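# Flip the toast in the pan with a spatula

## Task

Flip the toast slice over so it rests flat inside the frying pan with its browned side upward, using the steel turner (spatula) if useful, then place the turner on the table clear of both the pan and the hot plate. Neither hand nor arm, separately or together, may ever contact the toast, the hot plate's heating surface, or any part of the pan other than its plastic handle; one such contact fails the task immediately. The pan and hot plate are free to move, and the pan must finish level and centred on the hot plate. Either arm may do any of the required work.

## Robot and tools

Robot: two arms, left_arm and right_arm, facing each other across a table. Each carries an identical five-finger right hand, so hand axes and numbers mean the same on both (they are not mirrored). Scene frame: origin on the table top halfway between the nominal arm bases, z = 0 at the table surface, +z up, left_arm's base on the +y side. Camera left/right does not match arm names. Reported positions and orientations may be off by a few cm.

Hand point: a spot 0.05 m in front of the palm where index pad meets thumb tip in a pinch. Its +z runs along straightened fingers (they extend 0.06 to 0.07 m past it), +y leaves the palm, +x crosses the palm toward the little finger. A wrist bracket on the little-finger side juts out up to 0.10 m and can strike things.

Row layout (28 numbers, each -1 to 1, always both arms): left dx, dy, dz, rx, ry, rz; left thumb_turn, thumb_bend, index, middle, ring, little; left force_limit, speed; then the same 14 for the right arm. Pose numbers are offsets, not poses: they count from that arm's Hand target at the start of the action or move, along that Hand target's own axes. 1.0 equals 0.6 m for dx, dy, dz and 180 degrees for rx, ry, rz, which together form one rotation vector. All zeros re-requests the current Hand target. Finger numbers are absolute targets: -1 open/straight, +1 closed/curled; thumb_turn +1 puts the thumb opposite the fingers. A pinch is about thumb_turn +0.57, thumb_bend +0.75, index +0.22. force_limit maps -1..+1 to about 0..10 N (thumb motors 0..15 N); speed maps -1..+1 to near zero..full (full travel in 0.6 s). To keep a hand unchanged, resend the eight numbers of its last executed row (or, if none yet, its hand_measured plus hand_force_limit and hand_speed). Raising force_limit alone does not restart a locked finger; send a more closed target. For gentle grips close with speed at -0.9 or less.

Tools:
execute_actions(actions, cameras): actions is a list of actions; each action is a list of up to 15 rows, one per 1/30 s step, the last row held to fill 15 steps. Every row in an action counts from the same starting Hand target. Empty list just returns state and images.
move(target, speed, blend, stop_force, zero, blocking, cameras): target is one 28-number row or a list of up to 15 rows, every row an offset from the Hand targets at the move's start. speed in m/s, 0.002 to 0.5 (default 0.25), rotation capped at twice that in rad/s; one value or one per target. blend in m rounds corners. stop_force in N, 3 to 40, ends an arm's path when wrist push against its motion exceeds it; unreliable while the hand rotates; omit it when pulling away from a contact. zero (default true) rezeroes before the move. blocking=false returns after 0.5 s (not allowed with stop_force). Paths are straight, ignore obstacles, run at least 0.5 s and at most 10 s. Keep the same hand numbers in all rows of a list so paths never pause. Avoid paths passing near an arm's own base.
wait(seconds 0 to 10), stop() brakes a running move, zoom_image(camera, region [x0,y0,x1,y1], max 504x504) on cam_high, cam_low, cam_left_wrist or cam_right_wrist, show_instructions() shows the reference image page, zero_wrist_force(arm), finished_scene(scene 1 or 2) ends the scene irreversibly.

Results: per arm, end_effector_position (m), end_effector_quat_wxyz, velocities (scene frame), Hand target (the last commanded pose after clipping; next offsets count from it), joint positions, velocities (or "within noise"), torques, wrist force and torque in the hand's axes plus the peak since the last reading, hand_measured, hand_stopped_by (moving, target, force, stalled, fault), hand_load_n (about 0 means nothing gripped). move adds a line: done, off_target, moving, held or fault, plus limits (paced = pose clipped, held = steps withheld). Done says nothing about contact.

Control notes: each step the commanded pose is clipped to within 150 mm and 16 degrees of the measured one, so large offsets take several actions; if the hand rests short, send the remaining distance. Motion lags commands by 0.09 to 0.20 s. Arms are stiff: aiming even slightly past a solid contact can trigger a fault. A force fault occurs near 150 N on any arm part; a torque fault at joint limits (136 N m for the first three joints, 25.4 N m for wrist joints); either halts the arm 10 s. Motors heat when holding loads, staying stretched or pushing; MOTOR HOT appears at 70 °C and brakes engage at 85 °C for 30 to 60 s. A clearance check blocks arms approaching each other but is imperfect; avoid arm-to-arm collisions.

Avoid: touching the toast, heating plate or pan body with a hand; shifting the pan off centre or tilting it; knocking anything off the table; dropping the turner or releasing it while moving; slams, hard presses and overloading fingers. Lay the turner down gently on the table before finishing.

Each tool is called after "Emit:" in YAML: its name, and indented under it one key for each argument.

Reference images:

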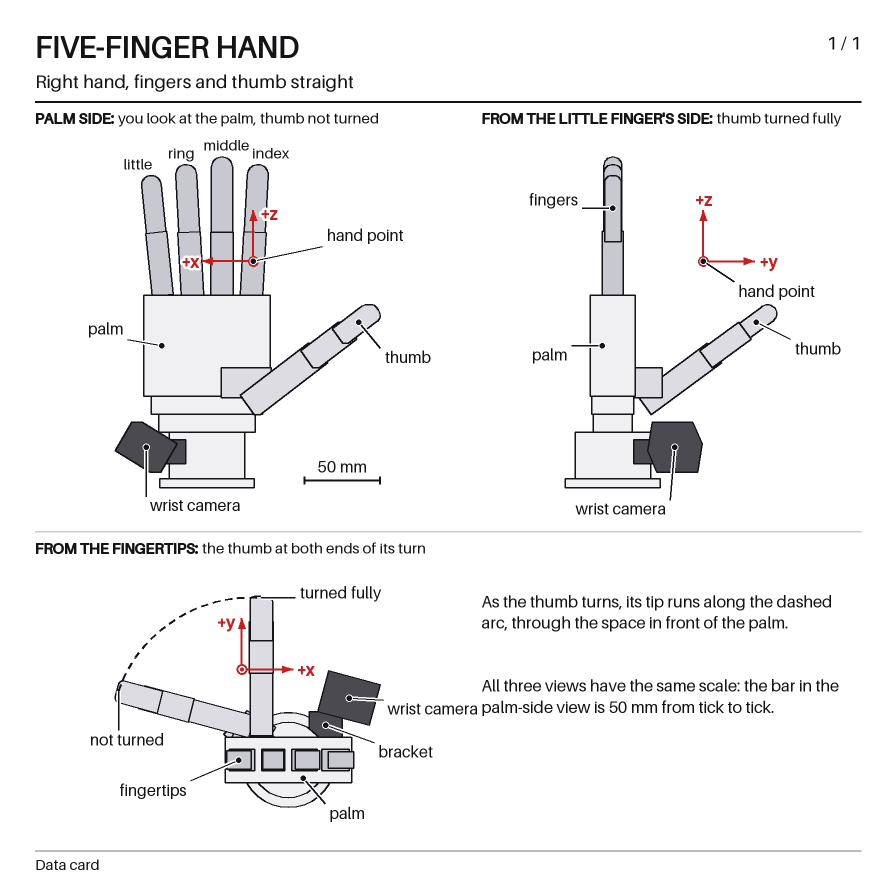

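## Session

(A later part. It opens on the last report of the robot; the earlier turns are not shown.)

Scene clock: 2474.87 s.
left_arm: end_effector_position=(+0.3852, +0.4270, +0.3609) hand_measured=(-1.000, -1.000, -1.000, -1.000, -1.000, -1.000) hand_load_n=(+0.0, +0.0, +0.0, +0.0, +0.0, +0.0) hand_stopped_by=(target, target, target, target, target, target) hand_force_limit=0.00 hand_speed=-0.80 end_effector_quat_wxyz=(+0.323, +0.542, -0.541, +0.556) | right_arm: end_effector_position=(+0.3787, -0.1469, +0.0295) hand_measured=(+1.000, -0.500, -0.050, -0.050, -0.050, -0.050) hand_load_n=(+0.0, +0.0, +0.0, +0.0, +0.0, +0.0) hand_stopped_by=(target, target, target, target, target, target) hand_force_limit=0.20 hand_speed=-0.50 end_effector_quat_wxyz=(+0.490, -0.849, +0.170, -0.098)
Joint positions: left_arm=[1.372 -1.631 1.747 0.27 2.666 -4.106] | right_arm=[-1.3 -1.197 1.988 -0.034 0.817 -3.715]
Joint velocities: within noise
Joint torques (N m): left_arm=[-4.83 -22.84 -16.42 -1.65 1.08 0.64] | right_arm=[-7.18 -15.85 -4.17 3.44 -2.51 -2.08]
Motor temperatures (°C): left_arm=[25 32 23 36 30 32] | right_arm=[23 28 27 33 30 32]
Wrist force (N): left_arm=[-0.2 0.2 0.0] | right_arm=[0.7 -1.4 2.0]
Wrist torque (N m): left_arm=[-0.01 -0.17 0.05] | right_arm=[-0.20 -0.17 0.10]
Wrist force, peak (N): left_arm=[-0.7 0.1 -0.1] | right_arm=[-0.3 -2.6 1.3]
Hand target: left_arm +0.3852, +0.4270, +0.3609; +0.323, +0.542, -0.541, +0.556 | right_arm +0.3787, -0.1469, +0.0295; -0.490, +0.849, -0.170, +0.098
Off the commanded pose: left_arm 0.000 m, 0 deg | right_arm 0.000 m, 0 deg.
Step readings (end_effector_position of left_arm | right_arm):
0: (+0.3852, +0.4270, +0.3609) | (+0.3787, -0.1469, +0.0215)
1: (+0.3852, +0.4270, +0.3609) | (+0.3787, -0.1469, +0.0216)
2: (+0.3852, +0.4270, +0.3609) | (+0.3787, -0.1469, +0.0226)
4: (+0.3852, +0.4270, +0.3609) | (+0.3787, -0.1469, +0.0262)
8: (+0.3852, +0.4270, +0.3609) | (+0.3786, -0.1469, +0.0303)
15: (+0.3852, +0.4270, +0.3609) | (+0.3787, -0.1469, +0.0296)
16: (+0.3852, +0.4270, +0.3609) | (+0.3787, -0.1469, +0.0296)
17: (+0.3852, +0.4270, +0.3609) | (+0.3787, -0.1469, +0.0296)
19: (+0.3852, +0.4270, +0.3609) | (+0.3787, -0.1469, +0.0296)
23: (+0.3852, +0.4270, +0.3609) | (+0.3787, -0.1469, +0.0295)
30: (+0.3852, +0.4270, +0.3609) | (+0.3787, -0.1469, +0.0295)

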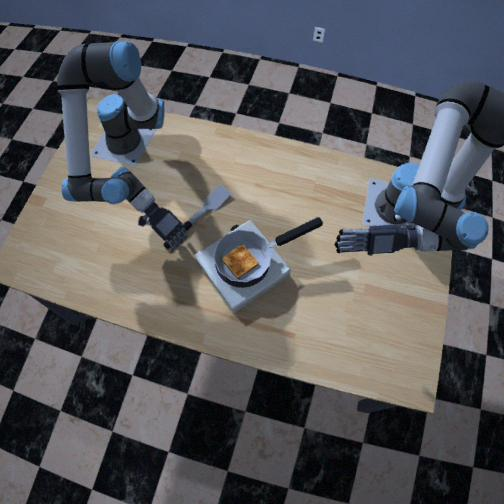

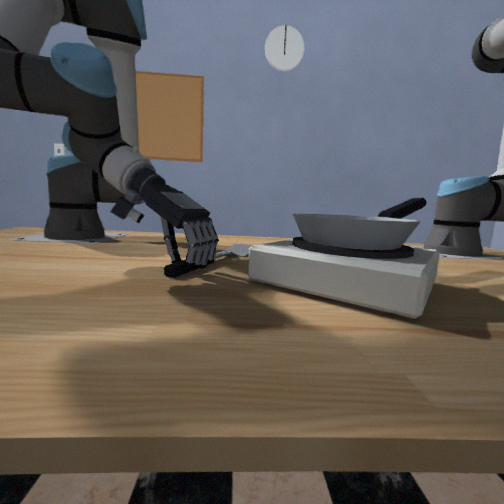

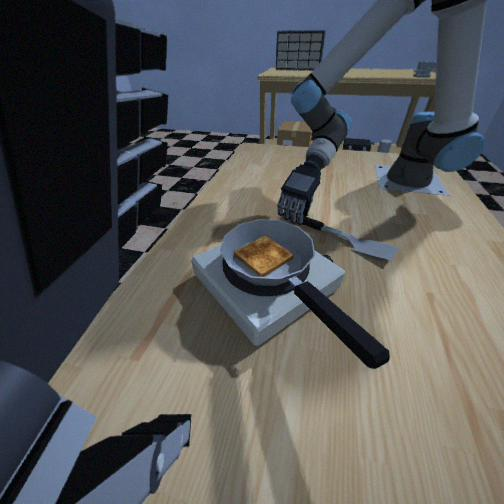

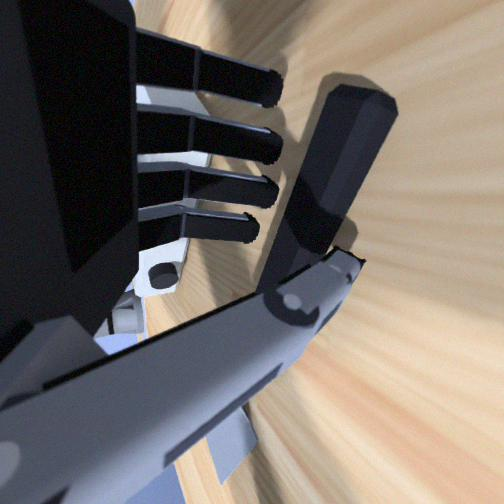

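Emit:
execute_actions:
  actions:
    - [[0,0,0,0,0,0,-1,-1,-1,-1,-1,-1,0.0,-0.8,0,0,0,0,0,0,1,-0.8,-0.1,-0.1,-0.1,-0.1,0.2,-0.5]]
  cameras: ["cam_low"]

Emit:
move:
  target: [0,0,0,0,0,0,-1,-1,-1,-1,-1,-1,0.0,-0.8,0,-0.1876,-0.1083,0,0,0,1,-0.8,-0.1,-0.1,-0.1,-0.1,0.2,-0.5]
  speed: 0.08

Emit:
zoom_image:
  camera: "cam_high"
  region: [150, 170, 290, 310]

Emit:
zoom_image:
  camera: "cam_left_wrist"
  region: [190, 190, 400, 400]

Emit:
zoom_image:
  camera: "cam_low"
  region: [120, 180, 440, 320]

Scene clock: 2484.37 s.
left_arm: end_effector_position=(+0.3852, +0.4270, +0.3609) hand_measured=(-1.000, -1.000, -1.000, -1.000, -1.000, -1.000) hand_load_n=(+0.0, +0.0, +0.0, -0.5, +0.0, +0.0) hand_stopped_by=(target, target, target, target, target, target) hand_force_limit=0.00 hand_speed=-0.80 end_effector_quat_wxyz=(+0.323, +0.542, -0.541, +0.556) | right_arm: end_effector_position=(+0.3787, -0.1469, +0.0295) hand_measured=(+1.000, -0.800, -0.100, -0.100, -0.100, -0.100) hand_load_n=(+0.0, +0.0, +0.0, +0.0, +0.0, +0.0) hand_stopped_by=(target, target, target, target, target, target) hand_force_limit=0.20 hand_speed=-0.50 end_effector_quat_wxyz=(+0.490, -0.849, +0.170, -0.098)
Joint positions: left_arm=[1.372 -1.631 1.747 0.27 2.666 -4.106] | right_arm=[-1.3 -1.197 1.988 -0.034 0.817 -3.715]
Joint velocities: within noise
Joint torques (N m): left_arm=[-4.36 -22.68 -14.96 -1.63 1.13 0.79] | right_arm=[-6.84 -15.89 -10.09 3.32 -2.45 -2.05]
Motor temperatures (°C): left_arm=[25 32 23 36 30 32] | right_arm=[23 28 27 33 30 32]
Wrist force (N): left_arm=[-0.4 0.1 0.1] | right_arm=[0.6 -1.3 1.7]
Wrist torque (N m): left_arm=[-0.02 -0.14 0.04] | right_arm=[-0.17 -0.15 0.10]
Wrist force, peak (N): left_arm=[-0.5 -0.1 0.6] | right_arm=[0.7 -1.8 1.8]
Hand target: left_arm +0.3852, +0.4270, +0.3609; +0.323, +0.542, -0.541, +0.556 | right_arm +0.3787, -0.1469, +0.0295; -0.490, +0.849, -0.170, +0.098
Off the commanded pose: left_arm 0.000 m, 0 deg | right_arm 0.000 m, 0 deg.
Step readings (end_effector_position of left_arm | right_arm):
0: (+0.3852, +0.4270, +0.3609) | (+0.3787, -0.1469, +0.0295)
1: (+0.3852, +0.4270, +0.3609) | (+0.3787, -0.1469, +0.0295)
2: (+0.3852, +0.4270, +0.3609) | (+0.3787, -0.1469, +0.0295)
4: (+0.3852, +0.4270, +0.3609) | (+0.3787, -0.1469, +0.0295)
8: (+0.3852, +0.4270, +0.3609) | (+0.3787, -0.1469, +0.0295)
15: (+0.3852, +0.4270, +0.3609) | (+0.3787, -0.1469, +0.0295)
Images, in order (width x height): cam_low 504x504.

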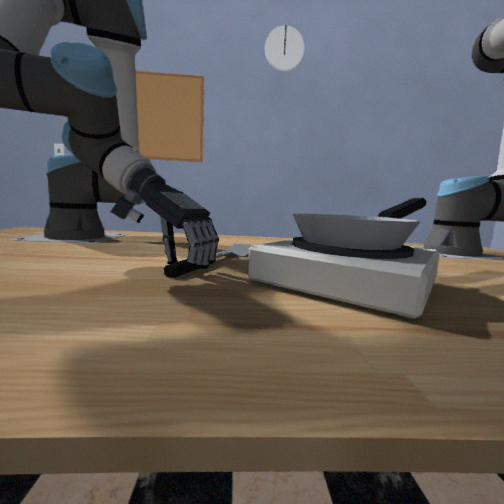

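Scene clock: 2486.40 s.
left_arm: end_effector_position=(+0.3852, +0.4270, +0.3609) hand_measured=(-1.000, -1.000, -1.000, -1.000, -1.000, -1.000) hand_load_n=(+0.0, +0.0, +0.0, +0.5, +0.0, +0.0) hand_stopped_by=(target, target, target, target, target, target) hand_force_limit=0.00 hand_speed=-0.80 end_effector_quat_wxyz=(+0.323, +0.542, -0.541, +0.556) | right_arm: end_effector_position=(+0.3788, -0.1468, +0.1596) hand_measured=(+1.000, -0.800, -0.100, -0.100, -0.100, -0.100) hand_load_n=(+0.0, +0.0, -0.5, +0.0, +0.0, +0.0) hand_stopped_by=(target, target, target, target, target, target) hand_force_limit=0.20 hand_speed=-0.50 end_effector_quat_wxyz=(+0.490, -0.849, +0.170, -0.098)
Joint positions: left_arm=[1.372 -1.631 1.747 0.27 2.666 -4.106] | right_arm=[-1.3 -1.386 1.837 0.305 0.817 -3.715]
Joint velocities: within noise
Joint torques (N m): left_arm=[-5.07 -23.39 -15.5 -1.56 1.23 0.67] | right_arm=[-1.02 -11.9 -9.08 -0.34 -0.08 -2.5]
Motor temperatures (°C): left_arm=[25 32 23 36 30 32] | right_arm=[23 28 27 33 30 32]
Wrist force (N): left_arm=[-0.1 0.0 0.1] | right_arm=[0.8 -1.6 1.6]
Wrist torque (N m): left_arm=[-0.04 -0.20 0.07] | right_arm=[-0.19 -0.17 0.12]
Wrist force, peak (N): left_arm=[-0.3 -0.4 0.4] | right_arm=[0.8 -2.3 1.4]
Hand target: left_arm +0.3852, +0.4270, +0.3609; +0.323, +0.542, -0.541, +0.556 | right_arm +0.3787, -0.1469, +0.1595; -0.490, +0.849, -0.170, +0.098
Off the commanded pose: left_arm 0.000 m, 0 deg | right_arm 0.000 m, 0 deg.
move: done

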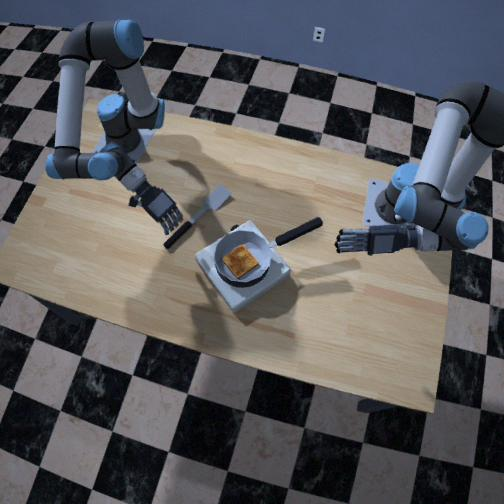

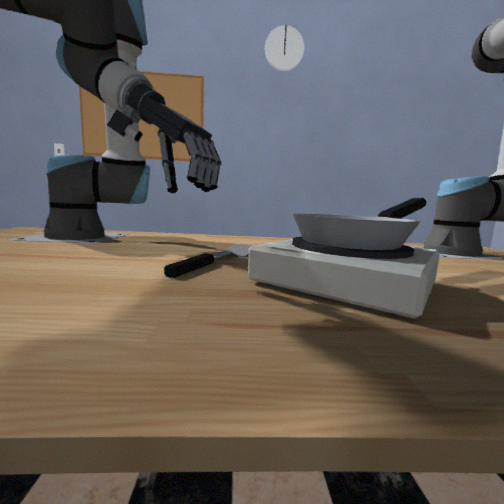

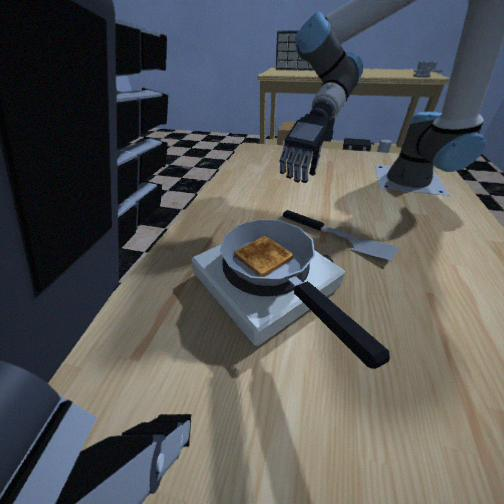

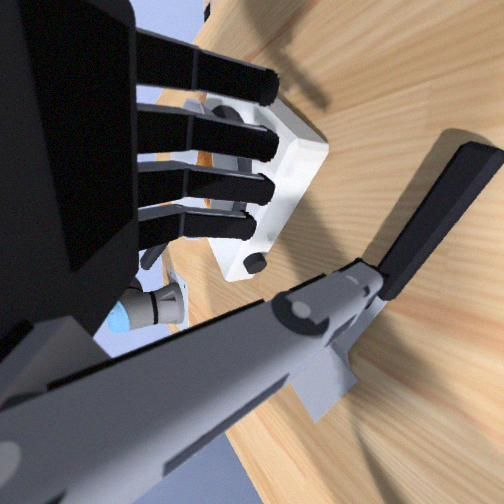

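Scaled by 3.600.

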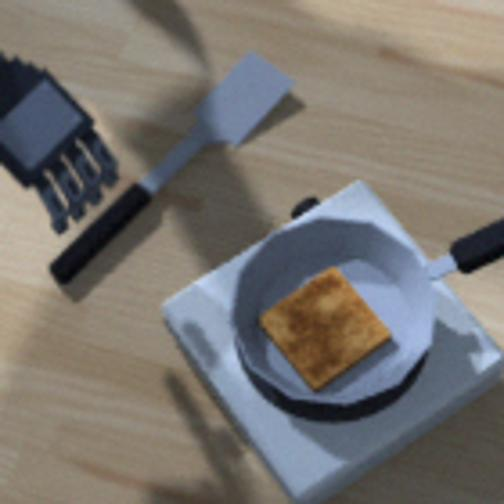

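Scaled by 2.400.

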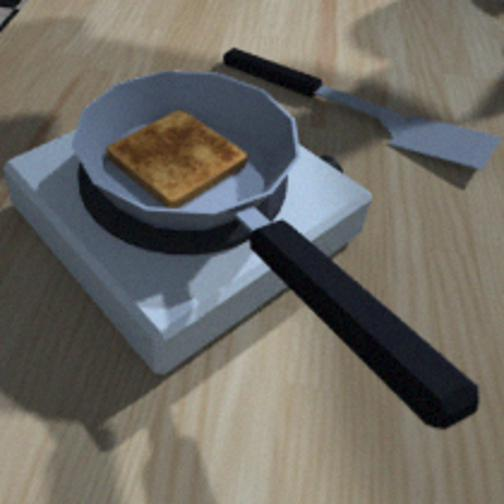

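Scaled by 1.575.

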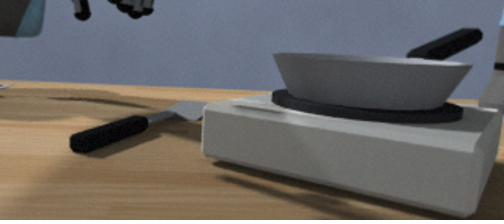

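Emit:
finished_scene:
  scene: 2

The scene is finished: the task was done.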